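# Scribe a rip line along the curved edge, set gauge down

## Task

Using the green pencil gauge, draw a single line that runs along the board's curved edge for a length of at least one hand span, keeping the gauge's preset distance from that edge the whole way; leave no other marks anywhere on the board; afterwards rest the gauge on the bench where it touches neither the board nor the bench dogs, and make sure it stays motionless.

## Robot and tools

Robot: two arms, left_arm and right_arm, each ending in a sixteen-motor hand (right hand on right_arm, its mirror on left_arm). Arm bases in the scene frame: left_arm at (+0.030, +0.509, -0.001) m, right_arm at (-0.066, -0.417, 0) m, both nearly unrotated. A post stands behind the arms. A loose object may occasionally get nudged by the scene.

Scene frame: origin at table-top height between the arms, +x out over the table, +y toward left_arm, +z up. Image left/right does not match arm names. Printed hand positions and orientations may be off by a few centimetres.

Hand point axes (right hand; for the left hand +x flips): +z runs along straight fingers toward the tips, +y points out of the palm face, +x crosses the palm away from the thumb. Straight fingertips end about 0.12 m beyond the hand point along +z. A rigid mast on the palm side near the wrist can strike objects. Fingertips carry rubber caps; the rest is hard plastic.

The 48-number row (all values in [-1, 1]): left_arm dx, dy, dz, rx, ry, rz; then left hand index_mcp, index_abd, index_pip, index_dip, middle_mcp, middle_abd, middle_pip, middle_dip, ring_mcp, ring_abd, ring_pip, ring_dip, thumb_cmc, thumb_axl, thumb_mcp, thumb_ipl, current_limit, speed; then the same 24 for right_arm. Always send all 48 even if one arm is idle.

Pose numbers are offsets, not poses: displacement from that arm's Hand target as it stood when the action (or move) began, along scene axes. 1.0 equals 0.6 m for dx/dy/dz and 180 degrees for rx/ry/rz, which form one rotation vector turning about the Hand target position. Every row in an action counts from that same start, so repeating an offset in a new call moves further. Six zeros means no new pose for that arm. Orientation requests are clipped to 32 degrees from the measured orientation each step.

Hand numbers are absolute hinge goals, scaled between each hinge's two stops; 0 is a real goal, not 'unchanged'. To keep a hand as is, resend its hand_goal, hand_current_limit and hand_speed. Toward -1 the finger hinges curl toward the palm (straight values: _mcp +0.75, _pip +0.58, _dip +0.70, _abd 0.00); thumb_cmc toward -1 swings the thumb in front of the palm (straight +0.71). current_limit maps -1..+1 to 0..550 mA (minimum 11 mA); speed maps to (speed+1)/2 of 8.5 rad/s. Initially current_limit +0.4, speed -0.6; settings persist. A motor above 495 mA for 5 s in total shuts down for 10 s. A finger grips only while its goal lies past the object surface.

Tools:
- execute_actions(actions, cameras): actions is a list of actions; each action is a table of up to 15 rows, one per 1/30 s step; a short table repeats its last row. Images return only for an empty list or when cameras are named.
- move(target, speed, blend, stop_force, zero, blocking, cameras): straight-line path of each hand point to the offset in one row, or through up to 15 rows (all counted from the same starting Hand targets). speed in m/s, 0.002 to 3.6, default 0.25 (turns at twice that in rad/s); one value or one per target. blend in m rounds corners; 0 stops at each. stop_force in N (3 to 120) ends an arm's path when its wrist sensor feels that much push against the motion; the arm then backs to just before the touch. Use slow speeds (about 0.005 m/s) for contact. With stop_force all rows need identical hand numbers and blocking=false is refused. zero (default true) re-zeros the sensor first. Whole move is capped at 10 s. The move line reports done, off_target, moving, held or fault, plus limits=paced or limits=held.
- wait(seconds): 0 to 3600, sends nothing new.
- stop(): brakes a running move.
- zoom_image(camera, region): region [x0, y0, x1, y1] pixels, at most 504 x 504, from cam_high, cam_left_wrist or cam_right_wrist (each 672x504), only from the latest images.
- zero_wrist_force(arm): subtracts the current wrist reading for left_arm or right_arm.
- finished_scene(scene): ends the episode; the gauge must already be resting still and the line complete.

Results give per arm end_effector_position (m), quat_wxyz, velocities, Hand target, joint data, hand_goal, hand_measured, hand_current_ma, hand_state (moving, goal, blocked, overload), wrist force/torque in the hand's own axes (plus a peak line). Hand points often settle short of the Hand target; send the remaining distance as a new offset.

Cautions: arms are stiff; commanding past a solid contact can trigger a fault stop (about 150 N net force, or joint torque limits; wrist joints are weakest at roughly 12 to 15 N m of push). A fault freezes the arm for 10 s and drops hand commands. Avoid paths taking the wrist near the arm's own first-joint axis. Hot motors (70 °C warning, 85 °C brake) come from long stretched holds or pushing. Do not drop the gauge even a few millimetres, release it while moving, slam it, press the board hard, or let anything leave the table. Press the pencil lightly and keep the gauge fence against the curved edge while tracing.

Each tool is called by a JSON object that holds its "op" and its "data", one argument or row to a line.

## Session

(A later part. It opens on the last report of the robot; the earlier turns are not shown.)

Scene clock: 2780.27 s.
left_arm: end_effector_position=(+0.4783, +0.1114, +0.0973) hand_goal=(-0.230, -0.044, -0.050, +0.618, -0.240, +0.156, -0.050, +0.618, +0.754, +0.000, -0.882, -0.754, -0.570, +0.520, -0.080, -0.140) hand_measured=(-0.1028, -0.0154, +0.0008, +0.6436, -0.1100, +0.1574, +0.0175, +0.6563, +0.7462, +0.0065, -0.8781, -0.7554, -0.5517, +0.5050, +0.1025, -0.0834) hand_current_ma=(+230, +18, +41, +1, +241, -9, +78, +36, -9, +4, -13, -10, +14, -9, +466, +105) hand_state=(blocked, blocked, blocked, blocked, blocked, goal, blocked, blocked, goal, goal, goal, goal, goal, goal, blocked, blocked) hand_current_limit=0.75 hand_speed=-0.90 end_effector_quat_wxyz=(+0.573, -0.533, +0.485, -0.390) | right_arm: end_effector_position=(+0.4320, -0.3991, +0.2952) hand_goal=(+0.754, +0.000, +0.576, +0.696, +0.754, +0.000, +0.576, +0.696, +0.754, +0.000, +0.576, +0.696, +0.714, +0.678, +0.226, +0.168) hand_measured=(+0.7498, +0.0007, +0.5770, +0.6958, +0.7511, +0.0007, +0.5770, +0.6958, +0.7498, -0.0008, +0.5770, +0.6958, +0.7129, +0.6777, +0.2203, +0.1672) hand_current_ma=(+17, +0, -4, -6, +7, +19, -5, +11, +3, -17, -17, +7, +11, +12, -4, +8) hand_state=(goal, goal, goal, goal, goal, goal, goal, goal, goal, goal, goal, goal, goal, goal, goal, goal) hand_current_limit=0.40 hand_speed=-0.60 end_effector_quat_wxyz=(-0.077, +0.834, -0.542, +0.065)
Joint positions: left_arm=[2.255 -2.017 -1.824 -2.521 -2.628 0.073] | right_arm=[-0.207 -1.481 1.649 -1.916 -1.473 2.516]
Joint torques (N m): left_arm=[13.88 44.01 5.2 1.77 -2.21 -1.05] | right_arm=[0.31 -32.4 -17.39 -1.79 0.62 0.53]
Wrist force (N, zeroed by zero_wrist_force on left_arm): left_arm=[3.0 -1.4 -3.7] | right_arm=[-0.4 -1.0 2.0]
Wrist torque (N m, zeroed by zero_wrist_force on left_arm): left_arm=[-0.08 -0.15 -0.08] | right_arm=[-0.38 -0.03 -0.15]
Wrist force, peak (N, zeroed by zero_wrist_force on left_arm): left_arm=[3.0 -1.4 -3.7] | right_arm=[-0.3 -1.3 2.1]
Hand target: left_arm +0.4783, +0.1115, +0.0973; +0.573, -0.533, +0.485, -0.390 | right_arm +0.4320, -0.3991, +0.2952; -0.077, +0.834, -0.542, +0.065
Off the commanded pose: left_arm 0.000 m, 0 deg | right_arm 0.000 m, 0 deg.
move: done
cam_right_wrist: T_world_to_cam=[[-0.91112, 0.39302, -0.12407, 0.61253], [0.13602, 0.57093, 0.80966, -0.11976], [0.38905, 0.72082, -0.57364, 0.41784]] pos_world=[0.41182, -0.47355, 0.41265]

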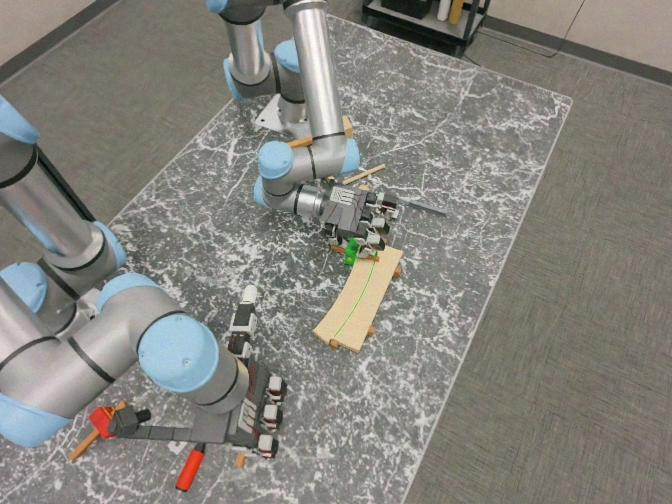

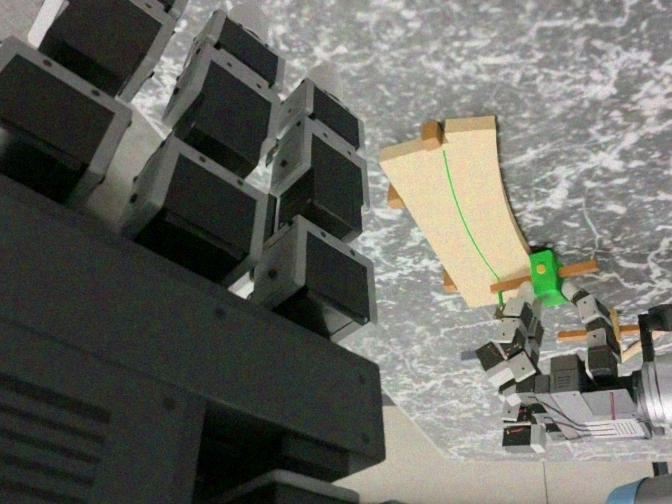

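{"op": "execute_actions", "data": {
  "actions": []
}}

{"op": "zoom_image", "data": {
  "camera": "cam_right_wrist",
  "region": [150, 100, 500, 400]
}}

{"op": "zoom_image", "data": {
  "camera": "cam_high",
  "region": [300, 180, 600, 400]
}}

Scene clock: 2798.90 s.
left_arm: end_effector_position=(+0.4783, +0.1115, +0.0973) hand_goal=(-0.230, -0.044, -0.050, +0.618, -0.240, +0.156, -0.050, +0.618, +0.754, +0.000, -0.882, -0.754, -0.570, +0.520, -0.080, -0.140) hand_measured=(-0.1016, -0.0169, +0.0021, +0.6436, -0.1112, +0.1574, +0.0150, +0.6563, +0.7474, +0.0065, -0.8781, -0.7567, -0.5517, +0.5050, +0.1035, -0.0834) hand_current_ma=(+227, +8, +28, -5, +221, +1, +79, +26, -14, -8, -1, -11, +16, -18, +483, +112) hand_state=(blocked, blocked, blocked, blocked, blocked, goal, blocked, blocked, goal, goal, goal, goal, goal, goal, blocked, blocked) hand_current_limit=0.75 hand_speed=-0.90 end_effector_quat_wxyz=(+0.573, -0.533, +0.485, -0.390) | right_arm: end_effector_position=(+0.4320, -0.3991, +0.2952) hand_goal=(+0.754, +0.000, +0.576, +0.696, +0.754, +0.000, +0.576, +0.696, +0.754, +0.000, +0.576, +0.696, +0.714, +0.678, +0.226, +0.168) hand_measured=(+0.7498, +0.0007, +0.5770, +0.6958, +0.7498, +0.0007, +0.5757, +0.6958, +0.7486, +0.0007, +0.5770, +0.6958, +0.7129, +0.6777, +0.2203, +0.1672) hand_current_ma=(+7, -4, +1, -7, -2, +7, -4, -8, -6, -5, +5, -2, +14, +11, -9, +3) hand_state=(goal, goal, goal, goal, goal, goal, goal, goal, goal, goal, goal, goal, goal, goal, goal, goal) hand_current_limit=0.40 hand_speed=-0.60 end_effector_quat_wxyz=(-0.077, +0.834, -0.542, +0.065)
Joint positions: left_arm=[2.255 -2.017 -1.824 -2.521 -2.628 0.073] | right_arm=[-0.207 -1.481 1.649 -1.916 -1.473 2.516]
Joint velocities: within noise
Joint torques (N m): left_arm=[11.7 44.09 7.93 1.78 -0.14 0] | right_arm=[-0.18 -32.35 -17.96 -1.78 0.65 0.55]
Motor temperatures (°C): left_arm=[20 29 21 31 26 34] | right_arm=[21 25 22 27 34 35]
Wrist force (N, zeroed by zero_wrist_force on left_arm): left_arm=[2.3 -1.1 -3.8] | right_arm=[-0.3 -1.2 1.9]
Wrist torque (N m, zeroed by zero_wrist_force on left_arm): left_arm=[-0.05 -0.10 -0.09] | right_arm=[-0.39 -0.03 -0.15]
Wrist force, peak (N, zeroed by zero_wrist_force on left_arm): left_arm=[3.3 -1.2 -4.1] | right_arm=[-0.5 -1.4 2.0]
Hand target: left_arm +0.4783, +0.1115, +0.0973; +0.573, -0.533, +0.485, -0.390 | right_arm +0.4320, -0.3991, +0.2952; -0.077, +0.834, -0.542, +0.065
Off the commanded pose: left_arm 0.000 m, 0 deg | right_arm 0.000 m, 0 deg.
camera_calibration:
cam_left_wrist: T_world_to_cam=[[-0.1026, 0.66618, 0.7387, -0.1282], [-0.58125, -0.6428, 0.49896, 0.25235], [0.80723, -0.37818, 0.45316, -0.26134]] pos_world=[0.34449, 0.14878, 0.08722]
cam_right_wrist: T_world_to_cam=[[-0.91112, 0.39302, -0.12407, 0.61253], [0.13602, 0.57093, 0.80966, -0.11976], [0.38905, 0.72082, -0.57364, 0.41784]] pos_world=[0.41182, -0.47355, 0.41265]

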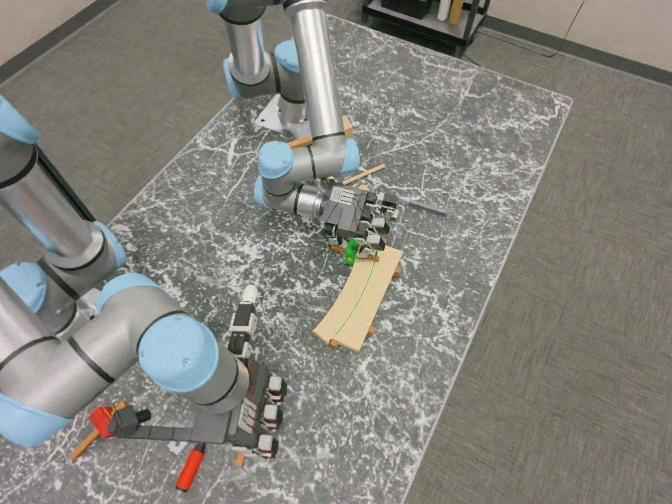

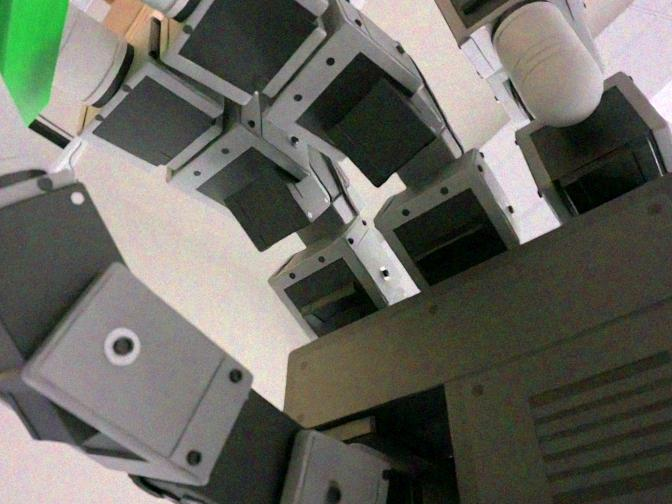

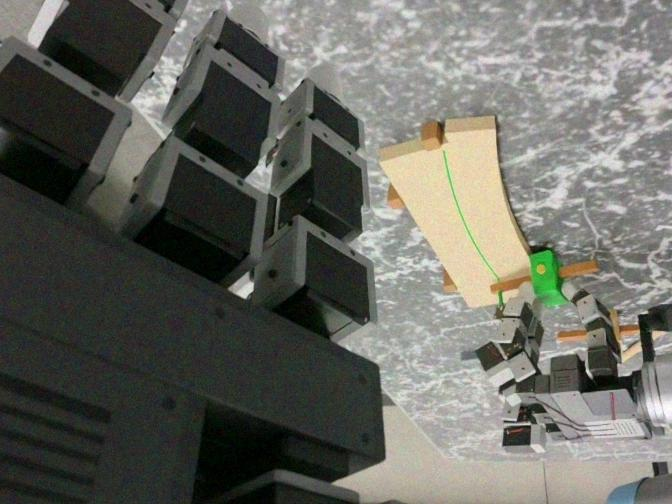

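Scaled by 1.440 from the camera's image (finer frame: 960x720).

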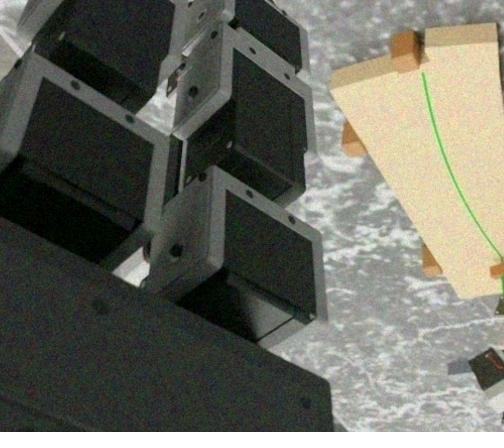

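Scaled by 1.680 from the camera's image (finer frame: 960x720).

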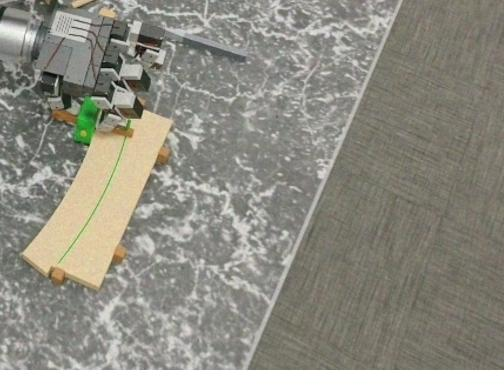

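{"op": "move", "data": {
  "target": [-0.0038,0.0156,0,0,0,0.0046,-0.23,-0.045,-0.05,0.617,-0.24,0.155,-0.05,0.617,0.753,0,-0.883,-0.754,-0.571,0.52,-0.08,-0.14,0.75,-0.9,0,0,0,0,0,0,0.754,0,0.576,0.696,0.754,0,0.576,0.696,0.754,0,0.576,0.696,0.714,0.678,0.226,0.168,0.4,-0.6],
  "speed": 0.015,
  "cameras": ["cam_high","cam_right_wrist"]
}}

{"op": "zoom_image", "data": {
  "camera": "cam_right_wrist",
  "region": [370, 100, 570, 330]
}}

{"op": "zoom_image", "data": {
  "camera": "cam_high",
  "region": [300, 220, 440, 360]
}}

Scene clock: 2811.07 s.
left_arm: end_effector_position=(+0.4761, +0.1208, +0.0973) hand_goal=(-0.230, -0.044, -0.050, +0.618, -0.240, +0.156, -0.050, +0.618, +0.754, +0.000, -0.882, -0.754, -0.570, +0.520, -0.080, -0.140) hand_measured=(-0.1016, -0.0169, +0.0008, +0.6436, -0.1100, +0.1574, +0.0162, +0.6563, +0.7486, +0.0065, -0.8781, -0.7554, -0.5517, +0.5061, +0.1035, -0.0834) hand_current_ma=(+238, +14, +42, +10, +227, -12, +72, +8, +7, +0, -13, -9, +10, -17, +476, +91) hand_state=(blocked, blocked, blocked, blocked, blocked, goal, blocked, blocked, goal, goal, goal, goal, goal, goal, blocked, blocked) hand_current_limit=0.75 hand_speed=-0.90 end_effector_quat_wxyz=(+0.576, -0.536, +0.481, -0.386) | right_arm: end_effector_position=(+0.4320, -0.3991, +0.2952) hand_goal=(+0.754, +0.000, +0.576, +0.696, +0.754, +0.000, +0.576, +0.696, +0.754, +0.000, +0.576, +0.696, +0.714, +0.678, +0.226, +0.168) hand_measured=(+0.7498, +0.0007, +0.5770, +0.6958, +0.7498, +0.0007, +0.5770, +0.6958, +0.7498, +0.0007, +0.5770, +0.6958, +0.7129, +0.6767, +0.2193, +0.1672) hand_current_ma=(+6, -3, +15, -4, -3, +17, -3, -6, -7, -5, -14, -3, +1, +2, +2, +2) hand_state=(goal, goal, goal, goal, goal, goal, goal, goal, goal, goal, goal, goal, goal, goal, goal, goal) hand_current_limit=0.40 hand_speed=-0.60 end_effector_quat_wxyz=(-0.077, +0.834, -0.542, +0.065)
Joint positions: left_arm=[2.261 -2.005 -1.843 -2.515 -2.636 0.072] | right_arm=[-0.207 -1.481 1.649 -1.916 -1.473 2.516]
Joint torques (N m): left_arm=[13.03 42.81 4.52 1.88 -1.89 -1.19] | right_arm=[-0.84 -32.74 -18.39 -2.11 0.75 0.57]
Wrist force (N, zeroed by zero_wrist_force on left_arm): left_arm=[2.2 -1.5 -3.6] | right_arm=[-0.2 -1.4 1.7]
Wrist torque (N m, zeroed by zero_wrist_force on left_arm): left_arm=[-0.06 -0.11 -0.08] | right_arm=[-0.41 -0.04 -0.14]
Wrist force, peak (N, zeroed by zero_wrist_force on left_arm): left_arm=[3.0 -0.9 -3.7] | right_arm=[-0.3 -1.2 2.2]
Hand target: left_arm +0.4760, +0.1209, +0.0973; +0.576, -0.536, +0.481, -0.386 | right_arm +0.4320, -0.3991, +0.2952; -0.077, +0.834, -0.542, +0.065
Off the commanded pose: left_arm 0.000 m, 0 deg | right_arm 0.000 m, 0 deg.
move: done
cam_right_wrist: T_world_to_cam=[[-0.91112, 0.39302, -0.12407, 0.61253], [0.13602, 0.57093, 0.80966, -0.11976], [0.38905, 0.72082, -0.57364, 0.41784]] pos_world=[0.41182, -0.47355, 0.41265]

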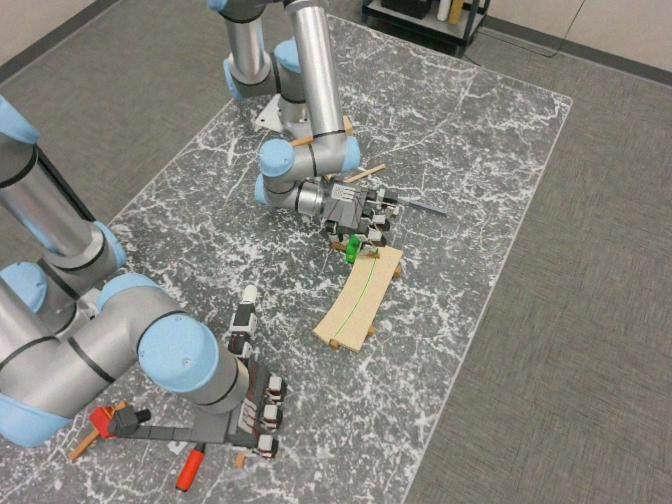

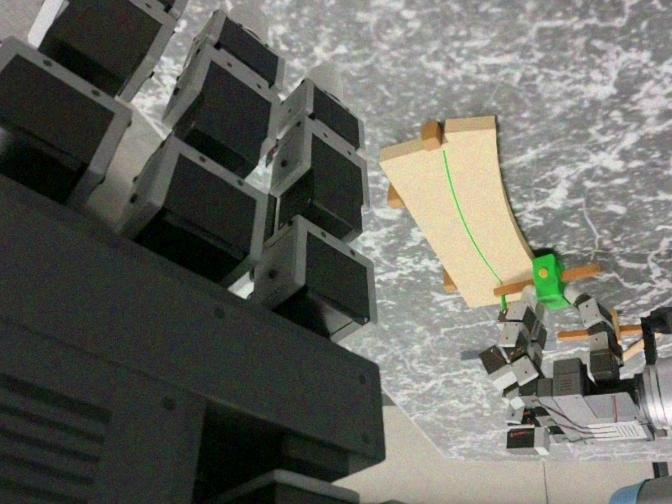

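Scaled by 2.191 from the camera's image (finer frame: 960x720).

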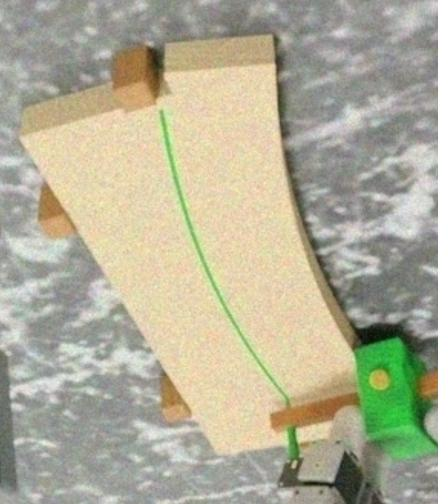

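Scaled by 3.600 from the camera's image (finer frame: 960x720).

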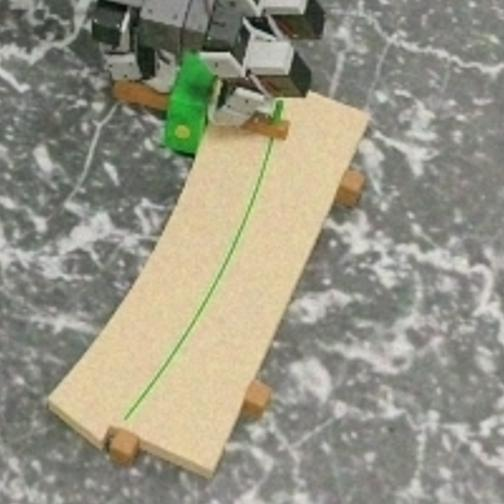

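{"op": "move", "data": {
  "target": [
    [0,0,0.1,0,0,0,-0.23,-0.045,-0.05,0.617,-0.24,0.155,-0.05,0.617,0.753,0,-0.883,-0.754,-0.571,0.52,-0.08,-0.14,0.75,-0.9,0,0,0,0,0,0,0.754,0,0.576,0.696,0.754,0,0.576,0.696,0.754,0,0.576,0.696,0.714,0.678,0.226,0.168,0.4,-0.6],
    [-0.185,-0.2515,0.1,0,0,-0.078,-0.23,-0.045,-0.05,0.617,-0.24,0.155,-0.05,0.617,0.753,0,-0.883,-0.754,-0.571,0.52,-0.08,-0.14,0.75,-0.9,0,0,0,0,0,0,0.754,0,0.576,0.696,0.754,0,0.576,0.696,0.754,0,0.576,0.696,0.714,0.678,0.226,0.168,0.4,-0.6]
  ],
  "speed": [0.03,0.06],
  "cameras": ["cam_high","cam_right_wrist"]
}}

{"op": "zoom_image", "data": {
  "camera": "cam_high",
  "region": [260, 220, 440, 400]
}}

{"op": "zoom_image", "data": {
  "camera": "cam_right_wrist",
  "region": [370, 100, 670, 350]
}}

Scene clock: 2830.30 s.
left_arm: end_effector_position=(+0.3651, -0.0300, +0.1573) hand_goal=(-0.230, -0.044, -0.050, +0.618, -0.240, +0.156, -0.050, +0.618, +0.754, +0.000, -0.882, -0.754, -0.570, +0.520, -0.080, -0.140) hand_measured=(-0.1004, -0.0242, +0.0060, +0.6461, -0.1100, +0.1472, +0.0150, +0.6550, +0.7474, +0.0065, -0.8781, -0.7567, -0.5542, +0.5050, +0.1015, -0.0844) hand_current_ma=(+221, +5, +40, +0, +239, -3, +76, +31, -1, -13, +2, -27, +3, -16, +493, +90) hand_state=(blocked, goal, blocked, blocked, blocked, goal, blocked, blocked, goal, goal, goal, goal, goal, goal, blocked, blocked) hand_current_limit=0.75 hand_speed=-0.90 end_effector_quat_wxyz=(+0.525, -0.473, +0.543, -0.453) | right_arm: end_effector_position=(+0.4320, -0.3991, +0.2952) hand_goal=(+0.754, +0.000, +0.576, +0.696, +0.754, +0.000, +0.576, +0.696, +0.754, +0.000, +0.576, +0.696, +0.714, +0.678, +0.226, +0.168) hand_measured=(+0.7498, +0.0007, +0.5770, +0.6958, +0.7498, +0.0007, +0.5770, +0.6958, +0.7486, +0.0007, +0.5770, +0.6971, +0.7129, +0.6777, +0.2203, +0.1672) hand_current_ma=(+19, -8, +1, -6, -3, +1, +6, +5, -7, -10, -9, -7, +26, -3, +7, +14) hand_state=(goal, goal, goal, goal, goal, goal, goal, goal, goal, goal, goal, goal, goal, goal, goal, goal) hand_current_limit=0.40 hand_speed=-0.60 end_effector_quat_wxyz=(-0.077, +0.834, -0.542, +0.065)
Joint positions: left_arm=[1.959 -2.032 -1.615 -2.725 -2.693 0.061] | right_arm=[-0.207 -1.481 1.649 -1.916 -1.473 2.516]
Joint torques (N m): left_arm=[-12.06 27.08 25.76 -1.53 -1.62 -1.36] | right_arm=[-0.33 -32.84 -18 -1.74 0.63 0.47]
Wrist force (N, zeroed by zero_wrist_force on left_arm): left_arm=[-0.3 0.1 -0.2] | right_arm=[-0.4 -1.2 1.8]
Wrist torque (N m, zeroed by zero_wrist_force on left_arm): left_arm=[0.03 0.03 0.12] | right_arm=[-0.39 -0.02 -0.16]
Wrist force, peak (N, zeroed by zero_wrist_force on left_arm): left_arm=[2.9 -1.2 -3.8] | right_arm=[-0.4 -1.4 2.0]
Hand target: left_arm +0.3650, -0.0300, +0.1573; +0.525, -0.473, +0.543, -0.453 | right_arm +0.4320, -0.3991, +0.2952; -0.077, +0.834, -0.542, +0.065
Off the commanded pose: left_arm 0.000 m, 0 deg | right_arm 0.000 m, 0 deg.
move: done
cam_right_wrist: T_world_to_cam=[[-0.91112, 0.39302, -0.12407, 0.61253], [0.13602, 0.57093, 0.80966, -0.11976], [0.38905, 0.72082, -0.57364, 0.41784]] pos_world=[0.41182, -0.47355, 0.41265]

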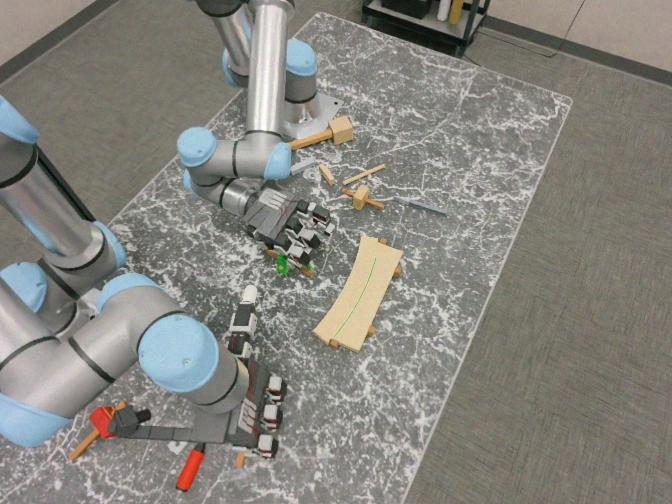

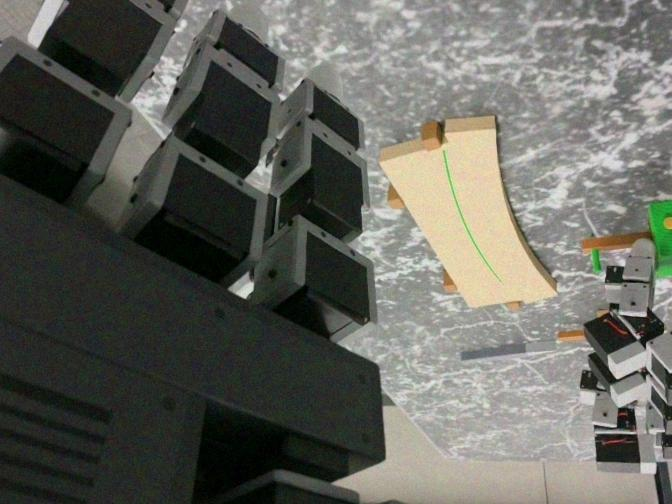

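Scaled by 2.800 from the camera's image (finer frame: 960x720).

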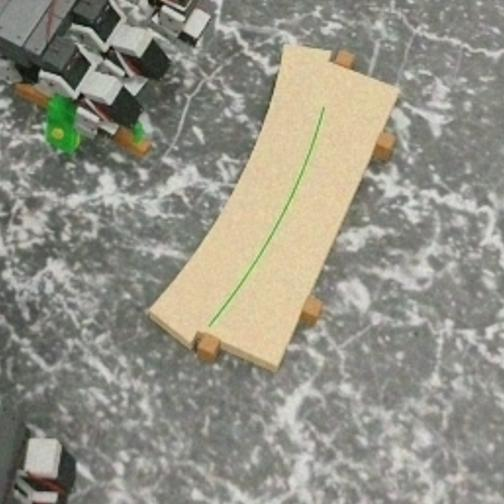

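Scaled by 1.680 from the camera's image (finer frame: 960x720).

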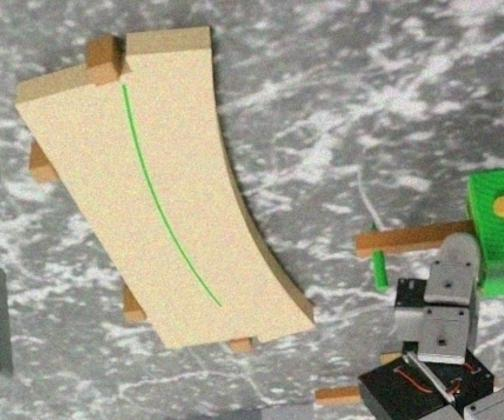

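{"op": "move", "data": {
  "target": [0,0,-0.1055,0,0,0,-0.23,-0.045,-0.05,0.617,-0.24,0.155,-0.05,0.617,0.753,0,-0.883,-0.754,-0.571,0.52,-0.08,-0.14,0.75,-0.9,0,0,0,0,0,0,0.754,0,0.576,0.696,0.754,0,0.576,0.696,0.754,0,0.576,0.696,0.714,0.678,0.226,0.168,0.4,-0.6],
  "speed": 0.05
}}

{"op": "move", "data": {
  "target": [0,0,-0.02,0,0,0,-0.23,-0.045,-0.05,0.617,-0.24,0.155,-0.05,0.617,0.753,0,-0.883,-0.754,-0.571,0.52,-0.08,-0.14,0.75,-0.9,0,0,0,0,0,0,0.754,0,0.576,0.696,0.754,0,0.576,0.696,0.754,0,0.576,0.696,0.714,0.678,0.226,0.168,0.4,-0.6],
  "speed": 0.004,
  "stop_force": 3,
  "cameras": ["cam_high","cam_right_wrist","cam_left_wrist"]
}}

{"op": "zoom_image", "data": {
  "camera": "cam_high",
  "region": [220, 180, 360, 300]
}}

{"op": "zoom_image", "data": {
  "camera": "cam_right_wrist",
  "region": [550, 150, 672, 350]
}}

Scene clock: 2839.70 s.
left_arm: end_effector_position=(+0.3650, -0.0300, +0.0940) hand_goal=(-0.230, -0.044, -0.050, +0.618, -0.240, +0.156, -0.050, +0.618, +0.754, +0.000, -0.882, -0.754, -0.570, +0.520, -0.080, -0.140) hand_measured=(-0.1016, -0.0242, +0.0047, +0.6461, -0.1100, +0.1472, +0.0162, +0.6550, +0.7462, +0.0051, -0.8781, -0.7554, -0.5542, +0.5050, +0.1015, -0.0825) hand_current_ma=(+245, +1, +43, -9, +236, -7, +90, +41, -10, -3, -8, -31, +7, -21, +473, +92) hand_state=(blocked, goal, blocked, blocked, blocked, goal, blocked, blocked, goal, goal, goal, goal, goal, goal, blocked, blocked) hand_current_limit=0.75 hand_speed=-0.90 end_effector_quat_wxyz=(+0.525, -0.473, +0.543, -0.453) | right_arm: end_effector_position=(+0.4320, -0.3991, +0.2952) hand_goal=(+0.754, +0.000, +0.576, +0.696, +0.754, +0.000, +0.576, +0.696, +0.754, +0.000, +0.576, +0.696, +0.714, +0.678, +0.226, +0.168) hand_measured=(+0.7498, -0.0008, +0.5770, +0.6971, +0.7498, -0.0008, +0.5770, +0.6958, +0.7498, +0.0007, +0.5770, +0.6958, +0.7129, +0.6777, +0.2193, +0.1672) hand_current_ma=(+11, +3, +9, -7, -7, +0, +0, -5, -8, -8, -13, +5, +11, +7, +2, -2) hand_state=(goal, goal, goal, goal, goal, goal, goal, goal, goal, goal, goal, goal, goal, goal, goal, goal) hand_current_limit=0.40 hand_speed=-0.60 end_effector_quat_wxyz=(-0.077, +0.834, -0.542, +0.065)
Joint positions: left_arm=[1.959 -2.113 -1.676 -2.583 -2.693 0.061] | right_arm=[-0.207 -1.481 1.649 -1.916 -1.473 2.516]
Joint torques (N m): left_arm=[-1.79 28.25 6.77 2.15 -1.22 1.71] | right_arm=[0.42 -32.47 -18.73 -1.66 0.68 0.69]
Wrist force (N, zeroed by zero_wrist_force on left_arm): left_arm=[-0.2 0.3 0.1] | right_arm=[-0.3 -1.2 1.9]
Wrist torque (N m, zeroed by zero_wrist_force on left_arm): left_arm=[0.01 0.03 0.08] | right_arm=[-0.39 -0.03 -0.15]
Wrist force, peak (N, zeroed by zero_wrist_force on left_arm): left_arm=[-0.3 -0.6 -0.3] | right_arm=[-0.4 -1.4 2.0]
Hand target: left_arm +0.3650, -0.0300, +0.0940; +0.525, -0.473, +0.543, -0.453 | right_arm +0.4320, -0.3991, +0.2952; -0.077, +0.834, -0.542, +0.065
Off the commanded pose: left_arm 0.000 m, 0 deg | right_arm 0.000 m, 0 deg.
move: done

Scene clock: 2841.73 s.
left_arm: end_effector_position=(+0.3650, -0.0300, +0.0915) hand_goal=(-0.230, -0.044, -0.050, +0.618, -0.240, +0.156, -0.050, +0.618, +0.754, +0.000, -0.882, -0.754, -0.570, +0.520, -0.080, -0.140) hand_measured=(-0.1004, -0.0257, +0.0047, +0.6461, -0.1088, +0.1472, +0.0162, +0.6550, +0.7486, +0.0065, -0.8781, -0.7554, -0.5517, +0.5071, +0.1025, -0.0844) hand_current_ma=(+234, +5, +50, +0, +247, -28, +72, +22, +11, -3, -18, +3, +16, -19, +476, +89) hand_state=(blocked, goal, blocked, blocked, blocked, goal, blocked, blocked, goal, goal, goal, goal, goal, goal, blocked, blocked) hand_current_limit=0.75 hand_speed=-0.90 end_effector_quat_wxyz=(+0.525, -0.473, +0.543, -0.453) | right_arm: end_effector_position=(+0.4320, -0.3991, +0.2952) hand_goal=(+0.754, +0.000, +0.576, +0.696, +0.754, +0.000, +0.576, +0.696, +0.754, +0.000, +0.576, +0.696, +0.714, +0.678, +0.226, +0.168) hand_measured=(+0.7498, +0.0007, +0.5770, +0.6971, +0.7498, +0.0007, +0.5770, +0.6958, +0.7498, +0.0007, +0.5770, +0.6958, +0.7129, +0.6767, +0.2193, +0.1681) hand_current_ma=(+18, +1, +0, -12, -2, -3, -1, +3, -6, -27, -12, +1, -6, +4, -4, +7) hand_state=(goal, goal, goal, goal, goal, goal, goal, goal, goal, goal, goal, goal, goal, goal, goal, goal) hand_current_limit=0.40 hand_speed=-0.60 end_effector_quat_wxyz=(-0.077, +0.834, -0.542, +0.065)
Joint positions: left_arm=[1.959 -2.116 -1.678 -2.578 -2.693 0.061] | right_arm=[-0.207 -1.481 1.649 -1.916 -1.473 2.516]
Joint torques (N m): left_arm=[-0.43 47.64 21.94 -1.8 -0.61 1.36] | right_arm=[-0.81 -33.46 -17.59 -1.83 0.76 0.43]
Wrist force (N, zeroed by zero_wrist_force on left_arm): left_arm=[0.2 -4.3 -0.6] | right_arm=[-0.4 -1.5 1.8]
Wrist torque (N m, zeroed by zero_wrist_force on left_arm): left_arm=[-0.22 -0.03 0.09] | right_arm=[-0.42 -0.03 -0.16]
Wrist force, peak (N, zeroed by zero_wrist_force on left_arm): left_arm=[0.2 -5.4 -0.5] | right_arm=[-0.2 -1.3 2.0]
Hand target: left_arm +0.3650, -0.0300, +0.0915; +0.525, -0.473, +0.543, -0.453 (not the last commanded pose) | right_arm +0.4320, -0.3991, +0.2952; -0.077, +0.834, -0.542, +0.065
Off the commanded pose: left_arm 0.010 m, 0 deg | right_arm 0.000 m, 0 deg.
move: contact (left_arm)
cam_left_wrist: T_world_to_cam=[[0.05239, 0.67201, 0.73869, -0.09774], [-0.71279, -0.49291, 0.49897, 0.15094], [0.69942, -0.55267, 0.45317, -0.18675]] pos_world=[0.24333, 0.03687, 0.08152]
cam_right_wrist: T_world_to_cam=[[-0.91112, 0.39302, -0.12407, 0.61253], [0.13602, 0.57093, 0.80966, -0.11976], [0.38905, 0.72082, -0.57364, 0.41784]] pos_world=[0.41182, -0.47355, 0.41265]

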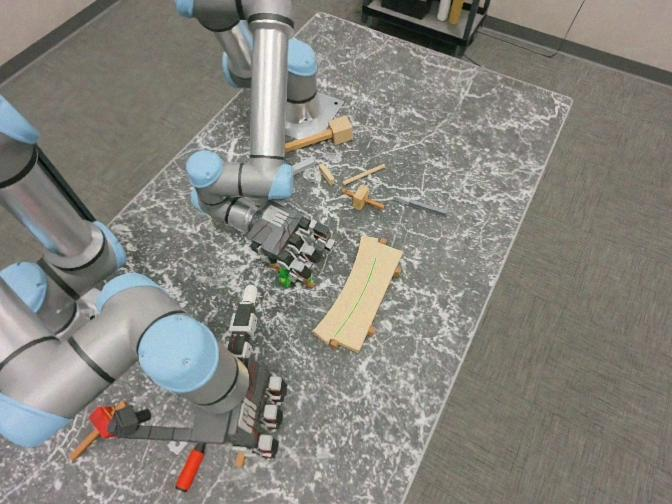

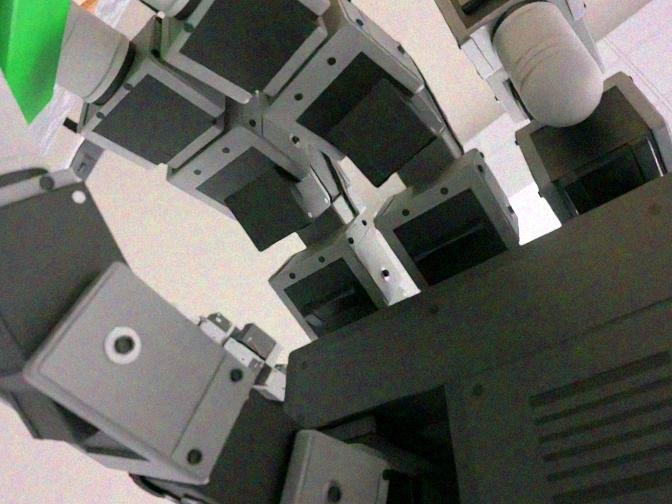

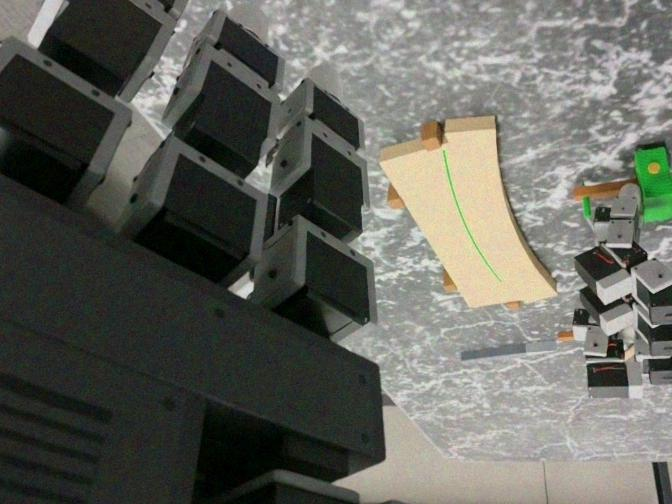

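Scaled by 3.600 from the camera's image (finer frame: 960x720).

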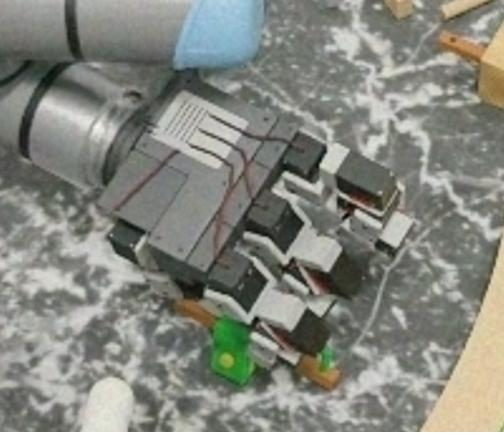

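Scaled by 2.520 from the camera's image (finer frame: 960x720).

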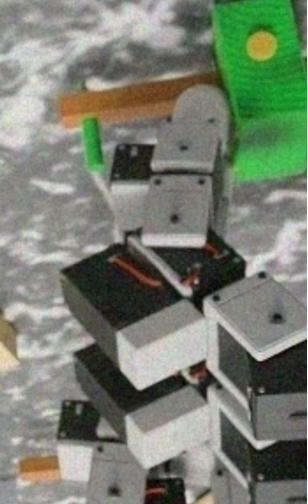

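{"op": "zoom_image", "data": {
  "camera": "cam_right_wrist",
  "region": [565, 130, 672, 240]
}}

{"op": "zoom_image", "data": {
  "camera": "cam_high",
  "region": [260, 250, 330, 300]
}}

{"op": "zoom_image", "data": {
  "camera": "cam_left_wrist",
  "region": [0, 0, 200, 200]
}}

Scaled by 4.582 from the camera's image (finer frame: 960x720).

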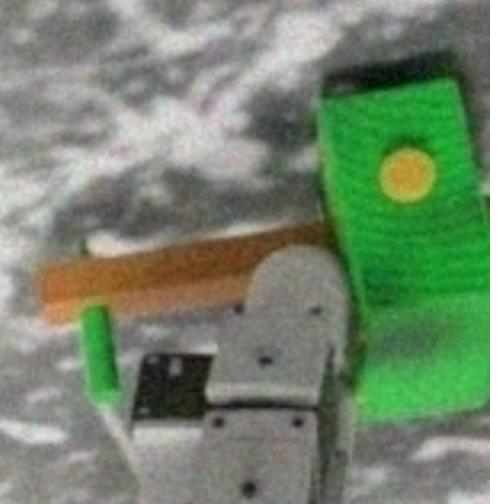

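Scaled by 7.200 from the camera's image (finer frame: 960x720).

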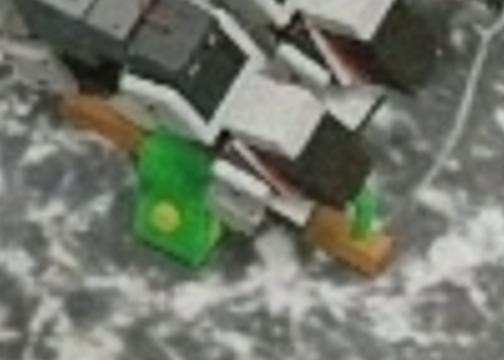

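Scaled by 2.520 from the camera's image (finer frame: 960x720).

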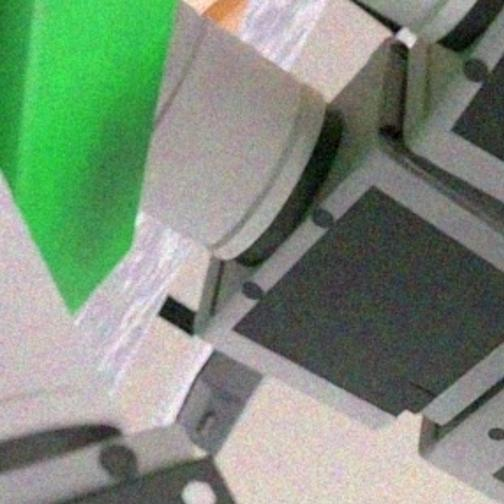

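{"op": "zoom_image", "data": {
  "camera": "cam_high",
  "region": [298, 262, 322, 294]
}}

{"op": "zoom_image", "data": {
  "camera": "cam_high",
  "region": [272, 262, 302, 294]
}}

{"op": "zoom_image", "data": {
  "camera": "cam_right_wrist",
  "region": [625, 135, 672, 235]
}}

Scaled by 15.750 from the camera's image (finer frame: 960x720).

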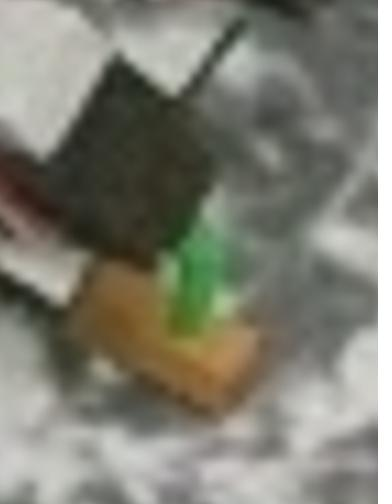

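Scaled by 15.750 from the camera's image (finer frame: 960x720).

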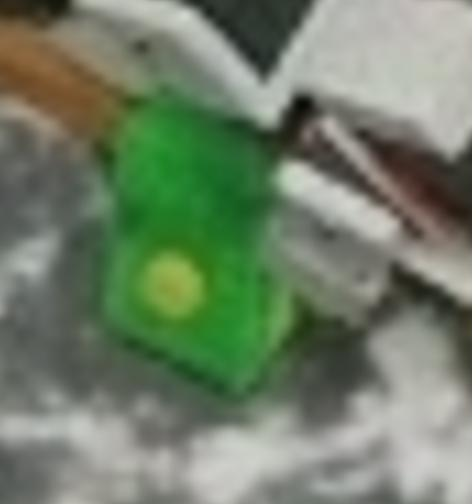

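Scaled by 5.040 from the camera's image (finer frame: 960x720).

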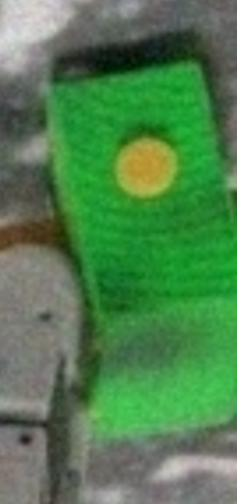

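{"op": "move", "data": {
  "target": [
    [0,0,0.006,0,0,0,-0.23,-0.045,-0.05,0.617,-0.24,0.155,-0.05,0.617,0.753,0,-0.883,-0.754,-0.571,0.52,-0.08,-0.14,0.75,-0.9,0,0,0,0,0,0,0.754,0,0.576,0.696,0.754,0,0.576,0.696,0.754,0,0.576,0.696,0.714,0.678,0.226,0.168,0.4,-0.6],
    [0,-0.0213,0.006,0.0444,0,0,-0.23,-0.045,-0.05,0.617,-0.24,0.155,-0.05,0.617,0.753,0,-0.883,-0.754,-0.571,0.52,-0.08,-0.14,0.75,-0.9,0,0,0,0,0,0,0.754,0,0.576,0.696,0.754,0,0.576,0.696,0.754,0,0.576,0.696,0.714,0.678,0.226,0.168,0.4,-0.6]
  ],
  "speed": 0.02
}}

{"op": "move", "data": {
  "target": [0,0,-0.02,0,0,0,-0.23,-0.045,-0.05,0.617,-0.24,0.155,-0.05,0.617,0.753,0,-0.883,-0.754,-0.571,0.52,-0.08,-0.14,0.75,-0.9,0,0,0,0,0,0,0.754,0,0.576,0.696,0.754,0,0.576,0.696,0.754,0,0.576,0.696,0.714,0.678,0.226,0.168,0.4,-0.6],
  "speed": 0.004,
  "stop_force": 3,
  "cameras": ["cam_high","cam_right_wrist","cam_left_wrist"]
}}

{"op": "zoom_image", "data": {
  "camera": "cam_high",
  "region": [260, 250, 330, 300]
}}

{"op": "zoom_image", "data": {
  "camera": "cam_right_wrist",
  "region": [565, 120, 672, 230]
}}

Scene clock: 2951.10 s.
left_arm: end_effector_position=(+0.3650, -0.0428, +0.0951) hand_goal=(-0.230, -0.044, -0.050, +0.618, -0.240, +0.156, -0.050, +0.618, +0.754, +0.000, -0.882, -0.754, -0.570, +0.520, -0.080, -0.140) hand_measured=(-0.1004, -0.0257, +0.0047, +0.6461, -0.1100, +0.1487, +0.0175, +0.6550, +0.7474, +0.0065, -0.8794, -0.7554, -0.5529, +0.5050, +0.1025, -0.0844) hand_current_ma=(+238, +10, +36, +10, +241, -7, +69, +26, +1, -6, -9, -1, +13, -15, +470, +79) hand_state=(blocked, goal, blocked, blocked, blocked, goal, blocked, blocked, goal, goal, goal, goal, goal, goal, blocked, blocked) hand_current_limit=0.75 hand_speed=-0.90 end_effector_quat_wxyz=(+0.556, -0.436, +0.573, -0.414) | right_arm: end_effector_position=(+0.4320, -0.3991, +0.2952) hand_goal=(+0.754, +0.000, +0.576, +0.696, +0.754, +0.000, +0.576, +0.696, +0.754, +0.000, +0.576, +0.696, +0.714, +0.678, +0.226, +0.168) hand_measured=(+0.7498, +0.0007, +0.5770, +0.6958, +0.7498, -0.0008, +0.5770, +0.6958, +0.7498, -0.0008, +0.5770, +0.6958, +0.7129, +0.6777, +0.2203, +0.1681) hand_current_ma=(+14, +6, -1, +1, -8, +0, -9, -1, +4, +6, -7, -1, +6, +8, -5, +9) hand_state=(goal, goal, goal, goal, goal, goal, goal, goal, goal, goal, goal, goal, goal, goal, goal, goal) hand_current_limit=0.40 hand_speed=-0.60 end_effector_quat_wxyz=(-0.077, +0.834, -0.542, +0.065)
Joint positions: left_arm=[1.938 -2.162 -1.587 -2.626 -2.719 0.197] | right_arm=[-0.207 -1.481 1.649 -1.916 -1.473 2.516]
Joint torques (N m): left_arm=[-10.81 30.58 25.35 -1.52 -1.46 1.74] | right_arm=[0.1 -31.53 -18.8 -1.81 0.55 0.41]
Wrist force (N, zeroed by zero_wrist_force on left_arm): left_arm=[-0.5 0.3 -0.4] | right_arm=[-0.4 -1.2 1.9]
Wrist torque (N m, zeroed by zero_wrist_force on left_arm): left_arm=[0.06 0.05 -0.12] | right_arm=[-0.40 -0.03 -0.15]
Wrist force, peak (N, zeroed by zero_wrist_force on left_arm): left_arm=[-0.1 -4.3 -0.7] | right_arm=[-0.6 -1.4 2.1]
Hand target: left_arm +0.3650, -0.0428, +0.0951; +0.556, -0.436, +0.573, -0.414 | right_arm +0.4320, -0.3991, +0.2952; -0.077, +0.834, -0.542, +0.065
Off the commanded pose: left_arm 0.000 m, 0 deg | right_arm 0.000 m, 0 deg.
move: done

Scene clock: 2954.17 s.
left_arm: end_effector_position=(+0.3650, -0.0428, +0.0886) hand_goal=(-0.230, -0.044, -0.050, +0.618, -0.240, +0.156, -0.050, +0.618, +0.754, +0.000, -0.882, -0.754, -0.570, +0.520, -0.080, -0.140) hand_measured=(-0.1016, -0.0272, +0.0047, +0.6461, -0.1100, +0.1472, +0.0150, +0.6550, +0.7474, +0.0065, -0.8781, -0.7554, -0.5542, +0.5061, +0.1015, -0.0834) hand_current_ma=(+236, +4, +46, +3, +233, -10, +80, +27, +11, -2, -20, -13, +21, -8, +474, +89) hand_state=(blocked, goal, blocked, blocked, blocked, goal, blocked, blocked, goal, goal, goal, goal, goal, goal, blocked, blocked) hand_current_limit=0.75 hand_speed=-0.90 end_effector_quat_wxyz=(+0.556, -0.436, +0.573, -0.414) | right_arm: end_effector_position=(+0.4320, -0.3991, +0.2952) hand_goal=(+0.754, +0.000, +0.576, +0.696, +0.754, +0.000, +0.576, +0.696, +0.754, +0.000, +0.576, +0.696, +0.714, +0.678, +0.226, +0.168) hand_measured=(+0.7498, -0.0008, +0.5770, +0.6958, +0.7498, +0.0007, +0.5770, +0.6958, +0.7498, -0.0008, +0.5770, +0.6958, +0.7129, +0.6767, +0.2203, +0.1672) hand_current_ma=(+10, +8, +12, +5, -8, +18, +1, -1, -12, -5, +0, -15, +3, +0, -13, +17) hand_state=(goal, goal, goal, goal, goal, goal, goal, goal, goal, goal, goal, goal, goal, goal, goal, goal) hand_current_limit=0.40 hand_speed=-0.60 end_effector_quat_wxyz=(-0.077, +0.834, -0.542, +0.065)
Joint positions: left_arm=[1.938 -2.171 -1.592 -2.612 -2.719 0.197] | right_arm=[-0.207 -1.481 1.649 -1.916 -1.473 2.516]
Joint torques (N m): left_arm=[-9.11 50.8 23.95 -1.7 -1.54 1.14] | right_arm=[-0.11 -33.96 -18.35 -1.88 0.6 0.29]
Wrist force (N, zeroed by zero_wrist_force on left_arm): left_arm=[-0.9 -2.8 -0.4] | right_arm=[-0.4 -1.3 1.9]
Wrist torque (N m, zeroed by zero_wrist_force on left_arm): left_arm=[-0.12 0.07 -0.07] | right_arm=[-0.41 -0.03 -0.16]
Wrist force, peak (N, zeroed by zero_wrist_force on left_arm): left_arm=[-0.5 -5.2 -0.7] | right_arm=[-0.4 -1.3 2.1]
Hand target: left_arm +0.3650, -0.0428, +0.0886; +0.556, -0.436, +0.573, -0.414 (not the last commanded pose) | right_arm +0.4320, -0.3991, +0.2952; -0.077, +0.834, -0.542, +0.065
Off the commanded pose: left_arm 0.005 m, 0 deg | right_arm 0.000 m, 0 deg.
move: contact (left_arm)
cam_left_wrist: T_world_to_cam=[[0.05237, 0.56287, 0.82488, -0.09929], [-0.71279, -0.55746, 0.42564, 0.14982], [0.69942, -0.61026, 0.37201, -0.18778]] pos_world=[0.24333, 0.02481, 0.08799]
cam_right_wrist: T_world_to_cam=[[-0.91112, 0.39302, -0.12407, 0.61253], [0.13602, 0.57093, 0.80966, -0.11976], [0.38905, 0.72082, -0.57364, 0.41784]] pos_world=[0.41182, -0.47355, 0.41265]

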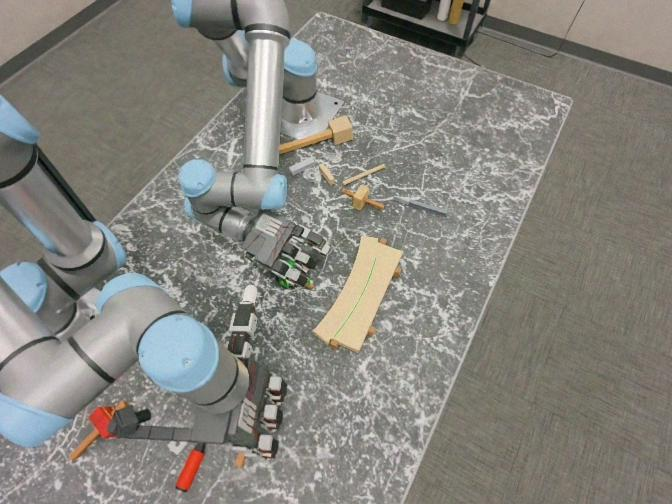

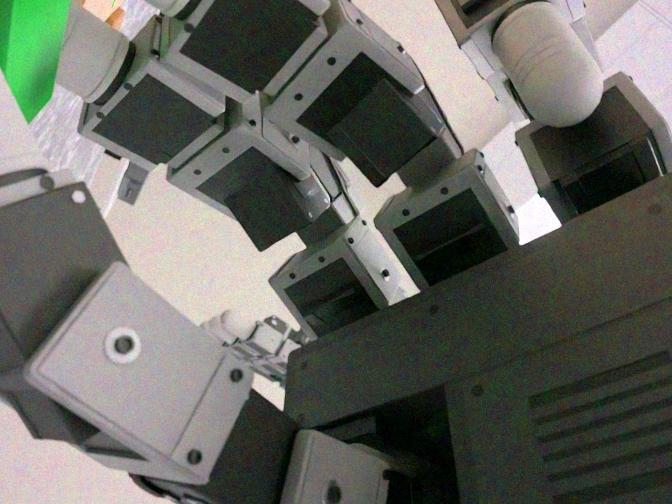

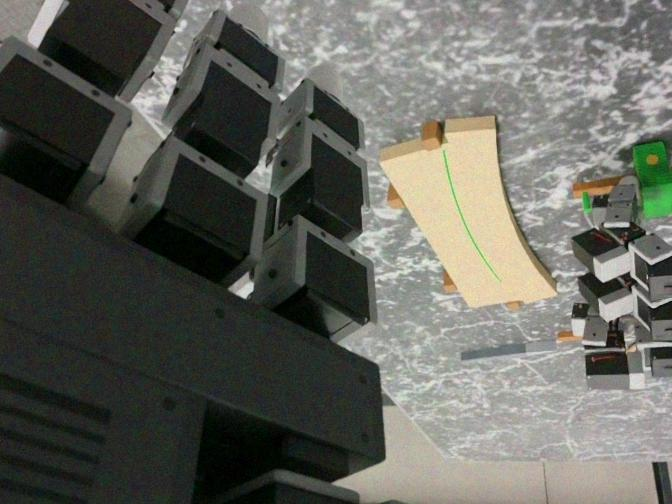

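Scaled by 7.200 from the camera's image (finer frame: 960x720).

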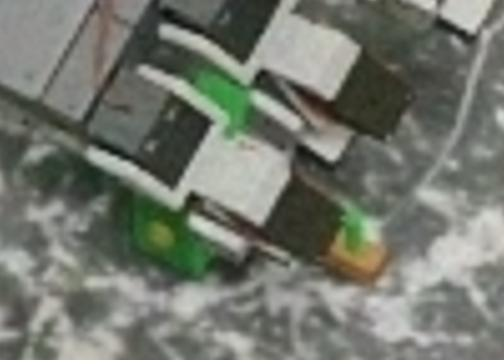

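Scaled by 4.582 from the camera's image (finer frame: 960x720).

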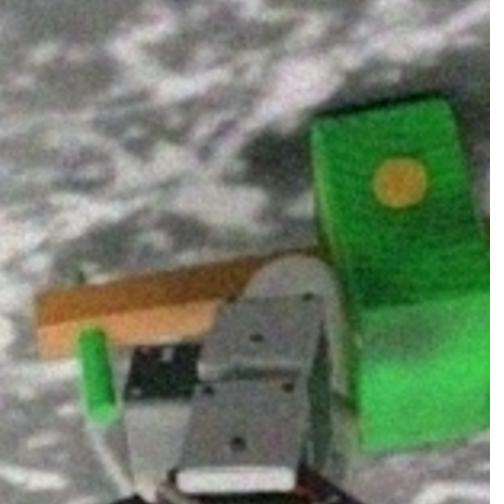

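{"op": "zoom_image", "data": {
  "camera": "cam_high",
  "region": [298, 268, 322, 294]
}}

{"op": "zoom_image", "data": {
  "camera": "cam_right_wrist",
  "region": [630, 135, 672, 225]
}}

{"op": "zoom_image", "data": {
  "camera": "cam_right_wrist",
  "region": [567, 170, 612, 220]
}}

Scaled by 19.385 from the camera's image (finer frame: 960x720).

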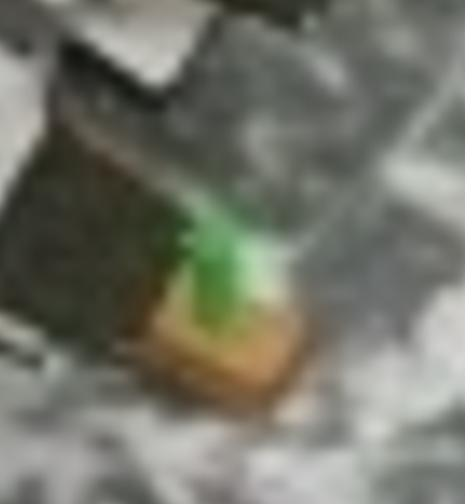

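Scaled by 5.600 from the camera's image (finer frame: 960x720).

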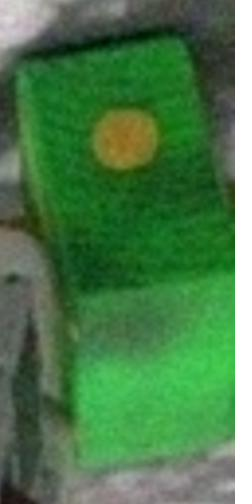

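Scaled by 10.080 from the camera's image (finer frame: 960x720).

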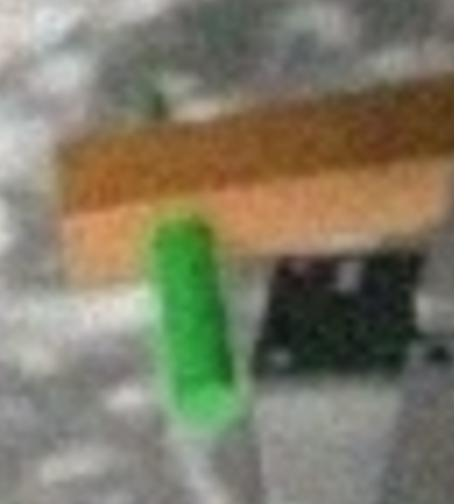

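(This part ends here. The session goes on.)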